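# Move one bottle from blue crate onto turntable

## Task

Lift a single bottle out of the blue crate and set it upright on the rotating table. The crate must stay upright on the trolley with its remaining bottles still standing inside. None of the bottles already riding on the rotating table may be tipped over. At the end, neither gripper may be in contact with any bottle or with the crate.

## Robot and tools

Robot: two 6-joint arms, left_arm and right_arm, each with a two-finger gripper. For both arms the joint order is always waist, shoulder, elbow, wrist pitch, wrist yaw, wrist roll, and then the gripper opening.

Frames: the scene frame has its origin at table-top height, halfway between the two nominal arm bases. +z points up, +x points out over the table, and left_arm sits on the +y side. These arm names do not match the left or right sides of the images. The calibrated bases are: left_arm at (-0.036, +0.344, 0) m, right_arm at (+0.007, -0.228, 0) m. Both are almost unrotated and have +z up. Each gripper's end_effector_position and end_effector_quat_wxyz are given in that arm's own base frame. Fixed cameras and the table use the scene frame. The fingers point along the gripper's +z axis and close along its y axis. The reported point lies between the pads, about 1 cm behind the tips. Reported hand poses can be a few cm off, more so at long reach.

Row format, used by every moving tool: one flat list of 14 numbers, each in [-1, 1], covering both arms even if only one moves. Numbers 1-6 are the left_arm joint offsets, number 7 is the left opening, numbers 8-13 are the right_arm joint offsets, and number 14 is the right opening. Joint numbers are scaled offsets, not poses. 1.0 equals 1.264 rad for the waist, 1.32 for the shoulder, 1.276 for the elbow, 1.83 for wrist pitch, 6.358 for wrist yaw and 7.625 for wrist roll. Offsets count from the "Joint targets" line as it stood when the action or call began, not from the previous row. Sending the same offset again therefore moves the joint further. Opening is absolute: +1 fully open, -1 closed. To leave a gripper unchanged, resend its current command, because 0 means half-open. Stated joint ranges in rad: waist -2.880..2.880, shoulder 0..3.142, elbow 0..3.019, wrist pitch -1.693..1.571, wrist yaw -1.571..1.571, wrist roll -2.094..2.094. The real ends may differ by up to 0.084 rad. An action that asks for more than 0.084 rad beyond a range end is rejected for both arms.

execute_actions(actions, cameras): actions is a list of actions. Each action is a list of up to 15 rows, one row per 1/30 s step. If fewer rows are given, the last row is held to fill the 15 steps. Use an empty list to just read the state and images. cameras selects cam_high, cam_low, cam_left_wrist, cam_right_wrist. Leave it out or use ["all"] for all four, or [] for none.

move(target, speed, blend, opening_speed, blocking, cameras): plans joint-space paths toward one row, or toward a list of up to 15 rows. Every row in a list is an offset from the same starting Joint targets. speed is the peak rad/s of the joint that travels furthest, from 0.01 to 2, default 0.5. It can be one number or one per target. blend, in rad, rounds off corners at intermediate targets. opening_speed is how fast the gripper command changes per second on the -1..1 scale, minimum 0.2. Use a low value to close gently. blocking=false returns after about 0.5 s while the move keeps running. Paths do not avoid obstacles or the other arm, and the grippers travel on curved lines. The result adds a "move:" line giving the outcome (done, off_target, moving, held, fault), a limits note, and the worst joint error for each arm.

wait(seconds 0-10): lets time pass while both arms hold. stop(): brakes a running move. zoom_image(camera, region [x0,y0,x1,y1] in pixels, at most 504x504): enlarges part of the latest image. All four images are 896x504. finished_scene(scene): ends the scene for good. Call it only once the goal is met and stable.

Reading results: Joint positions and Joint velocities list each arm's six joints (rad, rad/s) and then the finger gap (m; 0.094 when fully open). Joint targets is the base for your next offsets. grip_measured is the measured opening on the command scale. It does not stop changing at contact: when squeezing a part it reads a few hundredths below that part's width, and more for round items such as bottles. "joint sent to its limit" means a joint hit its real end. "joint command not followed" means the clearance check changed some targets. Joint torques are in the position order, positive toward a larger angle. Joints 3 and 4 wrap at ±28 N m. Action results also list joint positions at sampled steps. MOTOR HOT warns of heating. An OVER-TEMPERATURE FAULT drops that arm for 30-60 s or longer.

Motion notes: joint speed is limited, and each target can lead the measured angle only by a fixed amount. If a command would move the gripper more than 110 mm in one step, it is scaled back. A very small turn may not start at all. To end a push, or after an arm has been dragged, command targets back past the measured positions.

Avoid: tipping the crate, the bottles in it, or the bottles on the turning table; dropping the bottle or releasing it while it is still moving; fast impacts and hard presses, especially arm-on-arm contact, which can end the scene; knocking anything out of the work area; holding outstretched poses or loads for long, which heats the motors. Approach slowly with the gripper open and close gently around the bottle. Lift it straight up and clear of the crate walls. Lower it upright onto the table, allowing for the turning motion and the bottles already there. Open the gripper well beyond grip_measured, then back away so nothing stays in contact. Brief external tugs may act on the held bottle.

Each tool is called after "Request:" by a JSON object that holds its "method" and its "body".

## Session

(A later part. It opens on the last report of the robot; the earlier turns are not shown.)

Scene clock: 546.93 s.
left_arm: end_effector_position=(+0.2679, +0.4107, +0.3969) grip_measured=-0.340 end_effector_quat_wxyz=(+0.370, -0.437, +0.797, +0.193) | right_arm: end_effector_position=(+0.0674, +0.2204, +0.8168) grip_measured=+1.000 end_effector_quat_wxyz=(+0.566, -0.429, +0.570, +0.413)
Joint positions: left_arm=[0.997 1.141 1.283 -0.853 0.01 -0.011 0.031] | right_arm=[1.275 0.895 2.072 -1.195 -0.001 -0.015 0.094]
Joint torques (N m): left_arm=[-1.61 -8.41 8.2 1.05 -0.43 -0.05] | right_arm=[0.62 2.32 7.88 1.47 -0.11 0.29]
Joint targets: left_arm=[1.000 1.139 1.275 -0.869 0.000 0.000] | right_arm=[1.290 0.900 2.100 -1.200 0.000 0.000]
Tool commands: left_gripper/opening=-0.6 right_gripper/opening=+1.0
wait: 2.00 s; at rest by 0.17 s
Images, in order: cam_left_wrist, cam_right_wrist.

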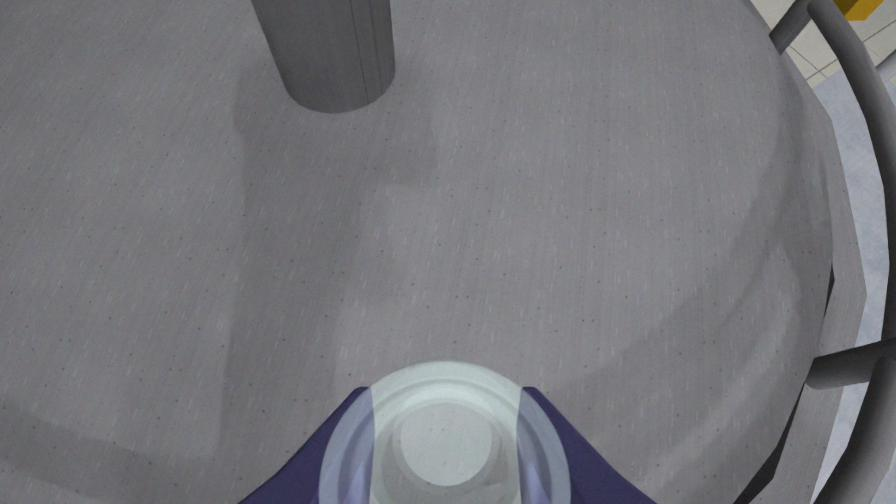

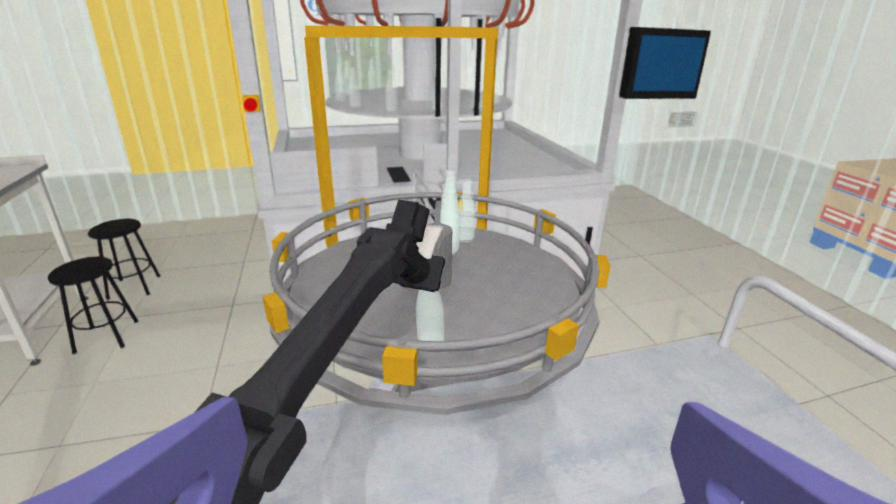

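Request:
{"method": "move", "body": {"target": [[0, 0.0212, 0.1544, -0.0634, 0, 0, -0.6, 0, 0, 0, 0, 0, 0, 1], [-0.2152, 0.4856, 0.6991, -0.1079, 0, 0, -0.6, 0, 0, 0, 0, 0, 0, 1]], "speed": [0.35, 0.5], "blend": 0.04}}

Scene clock: 598.57 s.
left_arm: end_effector_position=(+0.5368, +0.4748, +0.4176) grip_measured=-0.340 end_effector_quat_wxyz=(+0.360, -0.332, +0.862, +0.134) | right_arm: end_effector_position=(+0.0674, +0.2204, +0.8168) grip_measured=+1.000 end_effector_quat_wxyz=(+0.566, -0.429, +0.570, +0.413)
Joint positions: left_arm=[0.725 1.806 2.092 -1.07 0.001 -0.01 0.031] | right_arm=[1.275 0.895 2.072 -1.195 -0.001 -0.015 0.094]
Joint torques (N m): left_arm=[-1.85 -19.72 13.87 1.74 -0.07 -0.07] | right_arm=[0.56 2.26 7.88 1.47 -0.1 0.29]
Joint targets: left_arm=[0.728 1.780 2.167 -1.067 0.000 0.000] | right_arm=[1.290 0.900 2.100 -1.200 0.000 0.000]
move: off_target (left_arm); left_arm: the elbow is farthest, 0.075 rad from its target

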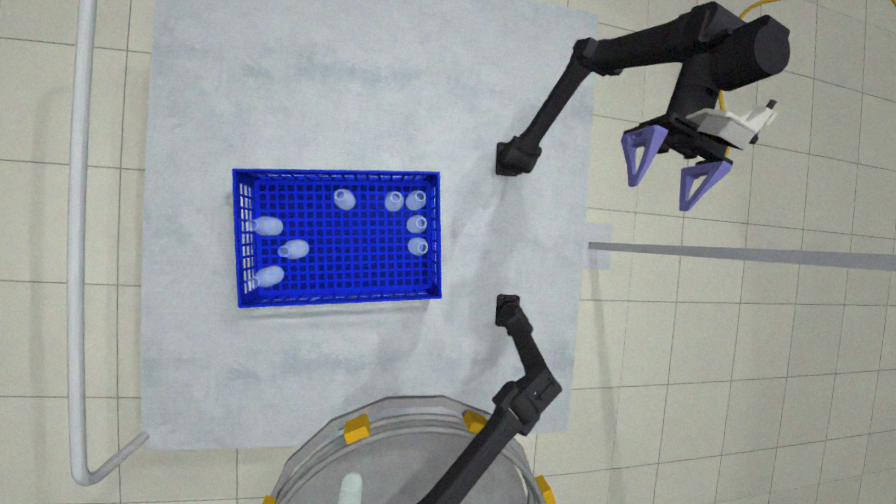

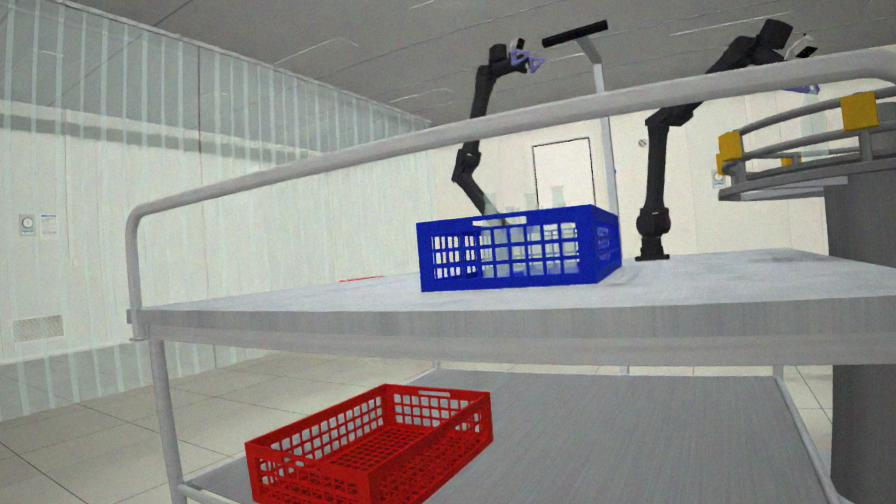

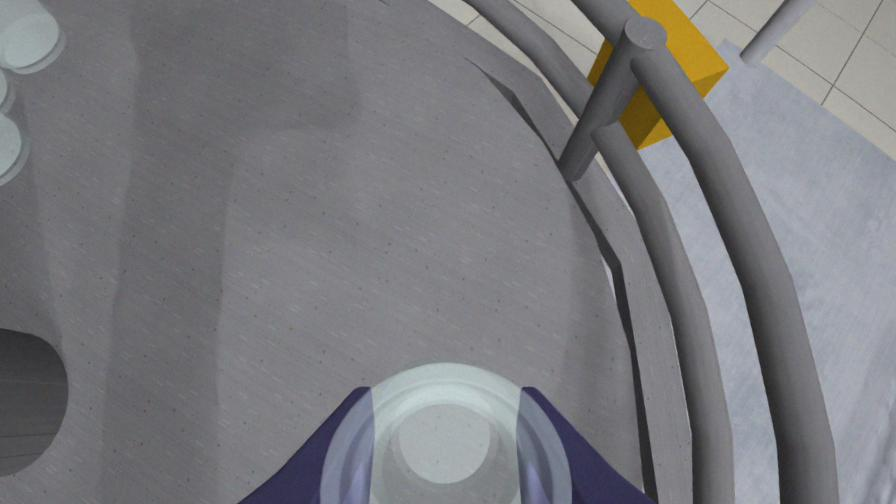

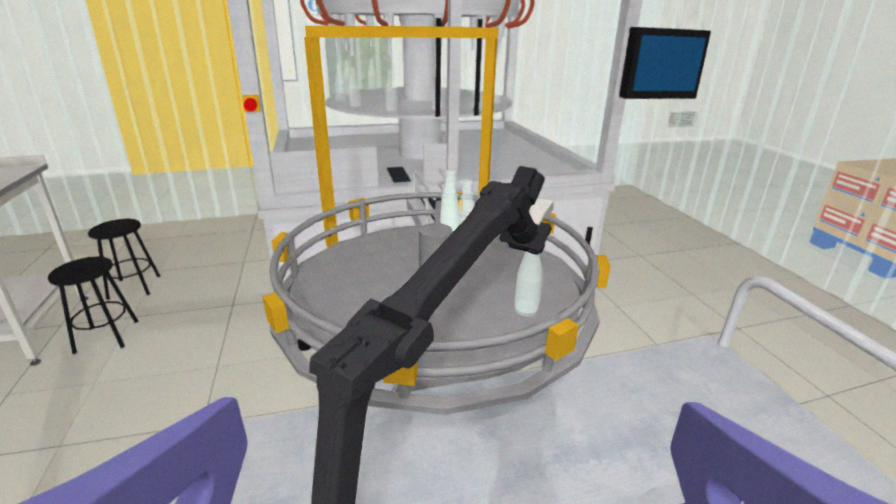

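Request:
{"method": "move", "body": {"target": [0, -0.0322, -0.1567, 0.079, 0, 0, -0.6, 0, 0, 0, 0, 0, 0, 1], "speed": 0.14, "cameras": ["cam_low", "cam_left_wrist", "cam_right_wrist"]}}

Scene clock: 628.37 s.
left_arm: end_effector_position=(+0.5377, +0.4756, +0.4055) grip_measured=-0.340 end_effector_quat_wxyz=(+0.386, -0.327, +0.851, +0.144) | right_arm: end_effector_position=(+0.0674, +0.2204, +0.8168) grip_measured=+1.000 end_effector_quat_wxyz=(+0.566, -0.429, +0.570, +0.413)
Joint positions: left_arm=[0.725 1.759 1.966 -0.929 0.001 -0.008 0.031] | right_arm=[1.275 0.895 2.072 -1.195 -0.001 -0.015 0.094]
Joint torques (N m): left_arm=[-1.44 -19.02 8.83 1.89 -0.05 -0.07] | right_arm=[0.62 2.26 7.9 1.47 -0.11 0.29]
Joint targets: left_arm=[0.728 1.738 1.967 -0.922 0.000 0.000] | right_arm=[1.290 0.900 2.100 -1.200 0.000 0.000]
move: done
Images, in order: cam_low, cam_left_wrist, cam_right_wrist.

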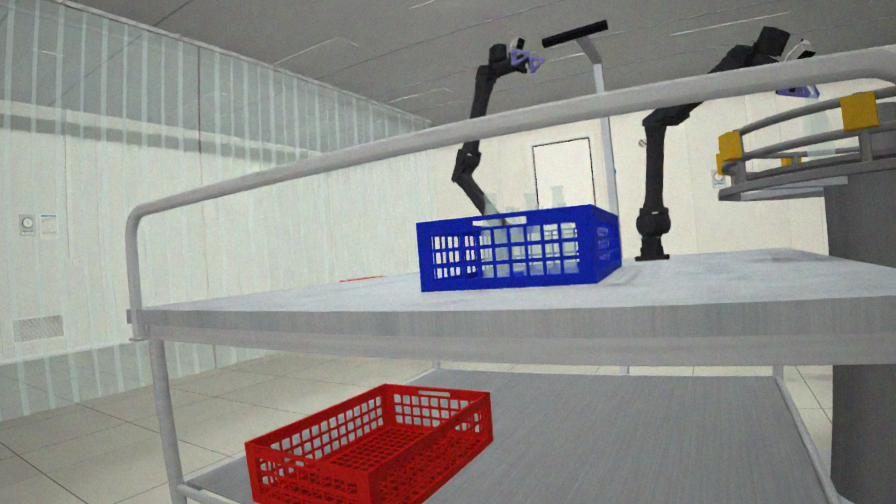

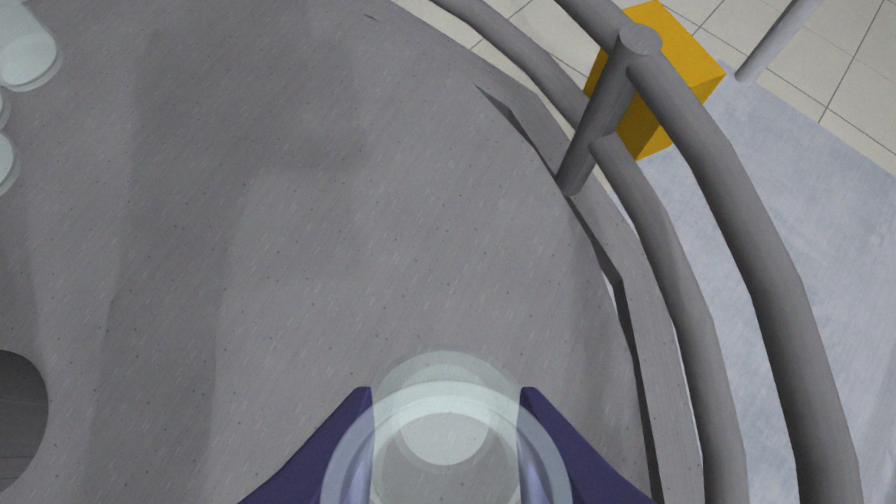

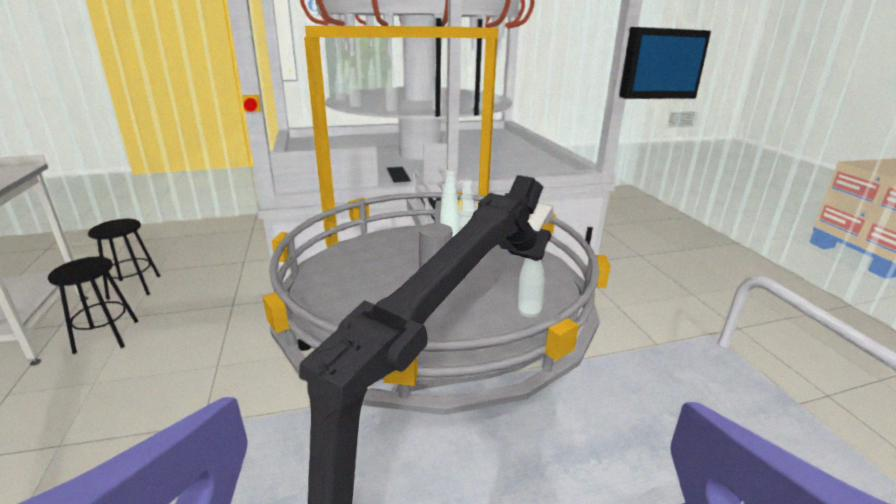

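Request:
{"method": "move", "body": {"target": [[0, 0, 0, 0, 0, 0, 1, 0, 0, 0, 0, 0, 0, 1], [0, -0.0856, 0.1591, -0.1617, 0, 0, 1, 0, 0, 0, 0, 0, 0, 1]], "speed": 0.4}}

Scene clock: 657.50 s.
left_arm: end_effector_position=(+0.4714, +0.4168, +0.5327) grip_measured=+0.998 end_effector_quat_wxyz=(+0.394, -0.325, +0.847, +0.147) | right_arm: end_effector_position=(+0.0674, +0.2204, +0.8168) grip_measured=+1.000 end_effector_quat_wxyz=(+0.566, -0.429, +0.570, +0.413)
Joint positions: left_arm=[0.725 1.619 2.129 -1.212 0.001 -0.008 0.094] | right_arm=[1.275 0.895 2.072 -1.195 -0.001 -0.015 0.094]
Joint torques (N m): left_arm=[-1.61 -13.68 10.91 1.36 -0.07 -0.05] | right_arm=[0.67 2.26 7.9 1.48 -0.1 0.29]
Motor temperatures (°C): left_arm=[34 35 55 23 25 25 30] | right_arm=[28 27 39 30 24 26 23]
Heat: left arm: hottest elbow 55 °C; right arm: hottest elbow 39 °C.
Joint targets: left_arm=[0.728 1.625 2.170 -1.218 0.000 0.000] | right_arm=[1.290 0.900 2.100 -1.200 0.000 0.000]
move: off_target (left_arm); left_arm: the elbow is farthest, 0.041 rad from its target

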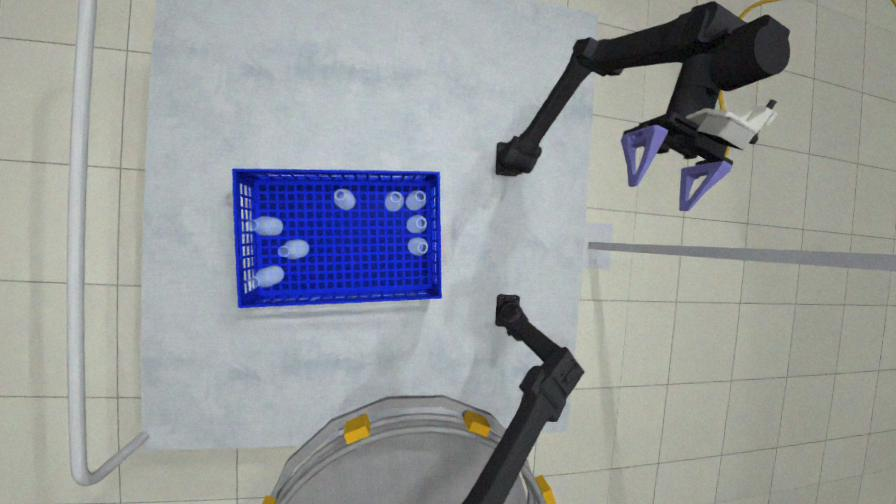

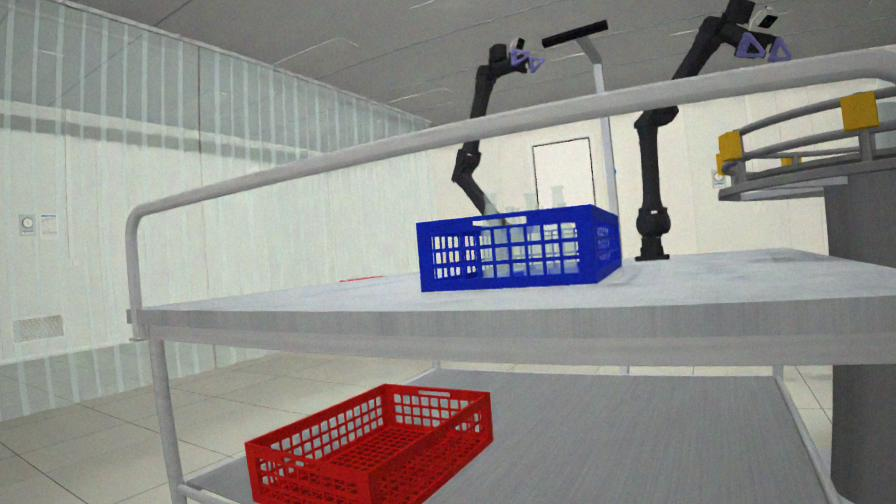

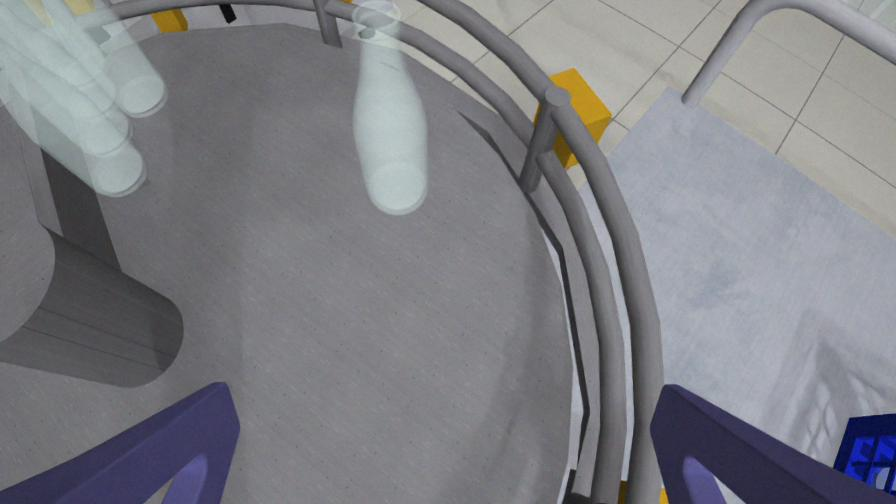

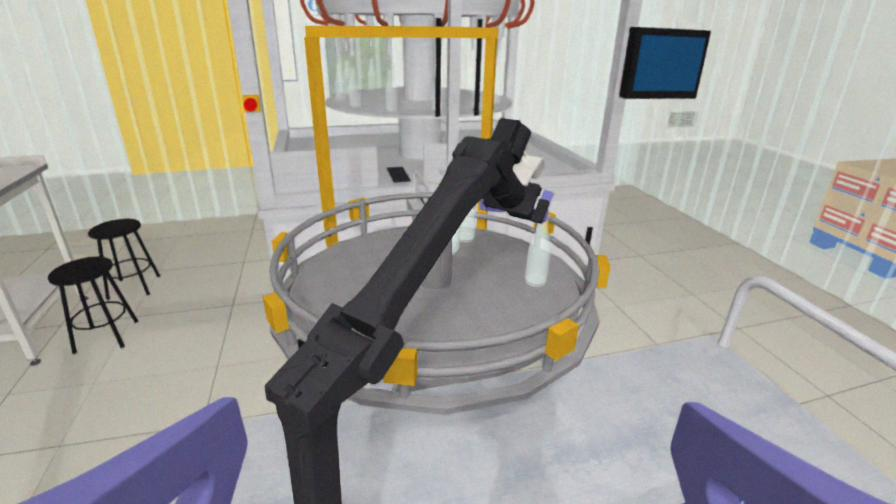

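Request:
{"method": "wait", "body": {"seconds": 2.5, "cameras": ["cam_left_wrist", "cam_right_wrist", "cam_high"]}}

Scene clock: 662.60 s.
left_arm: end_effector_position=(+0.4714, +0.4168, +0.5327) grip_measured=+0.998 end_effector_quat_wxyz=(+0.394, -0.325, +0.847, +0.147) | right_arm: end_effector_position=(+0.0674, +0.2204, +0.8168) grip_measured=+1.000 end_effector_quat_wxyz=(+0.566, -0.429, +0.570, +0.413)
Joint positions: left_arm=[0.725 1.619 2.129 -1.212 0.001 -0.008 0.094] | right_arm=[1.275 0.895 2.072 -1.195 -0.001 -0.015 0.094]
Joint torques (N m): left_arm=[-1.61 -14.04 10.77 1.43 -0.04 -0.04] | right_arm=[0.62 2.32 7.88 1.48 -0.1 0.29]
Joint targets: left_arm=[0.728 1.625 2.170 -1.218 0.000 0.000] | right_arm=[1.290 0.900 2.100 -1.200 0.000 0.000]
Tool commands: left_gripper/opening=+1.0 right_gripper/opening=+1.0
wait: 2.50 s; at rest from the start
Images, in order: cam_high, cam_left_wrist, cam_right_wrist.

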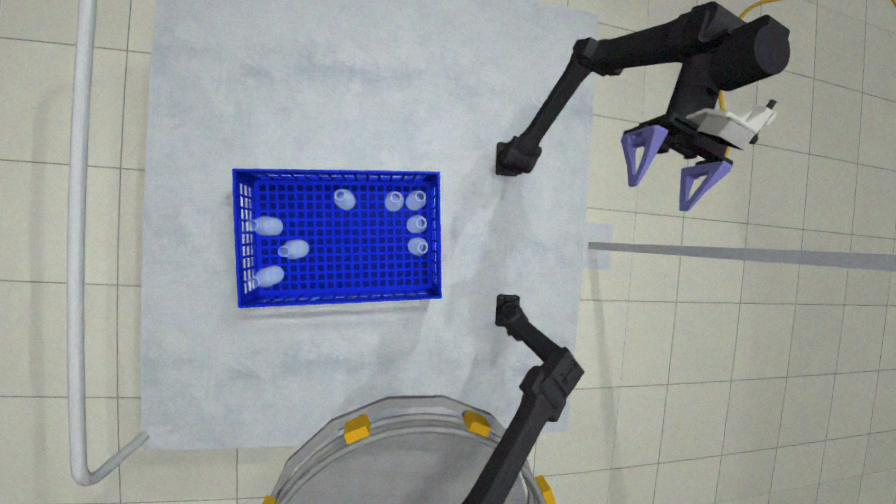

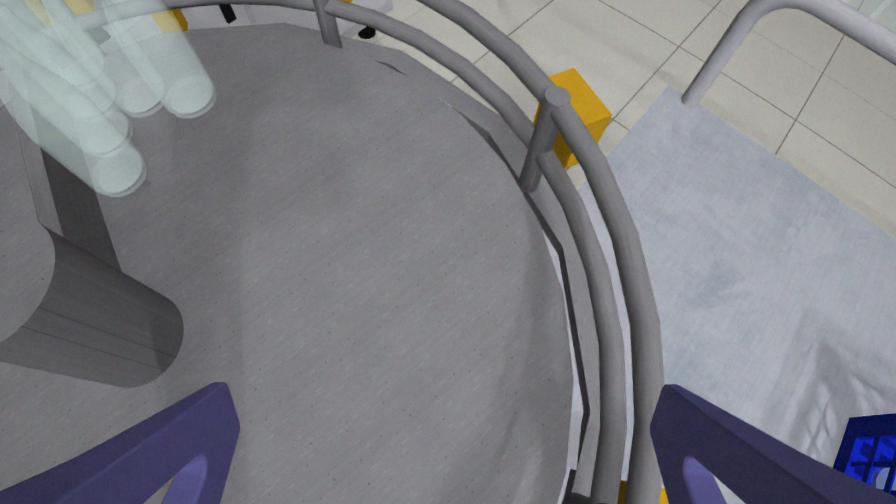

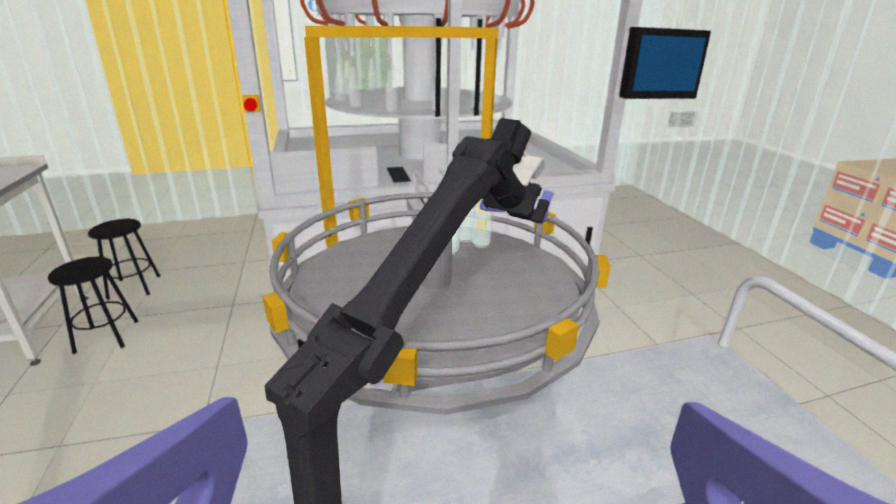

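Request:
{"method": "zoom_image", "body": {"camera": "cam_left_wrist", "region": [0, 0, 300, 220]}}

Scaled by 1.680 from the camera's 896x504 image, which has a finer 1280x720 frame.

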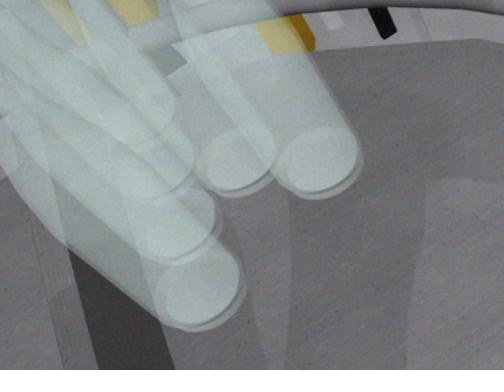

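Request:
{"method": "finished_scene", "body": {"scene": 1}}

The scene is finished: the task was done.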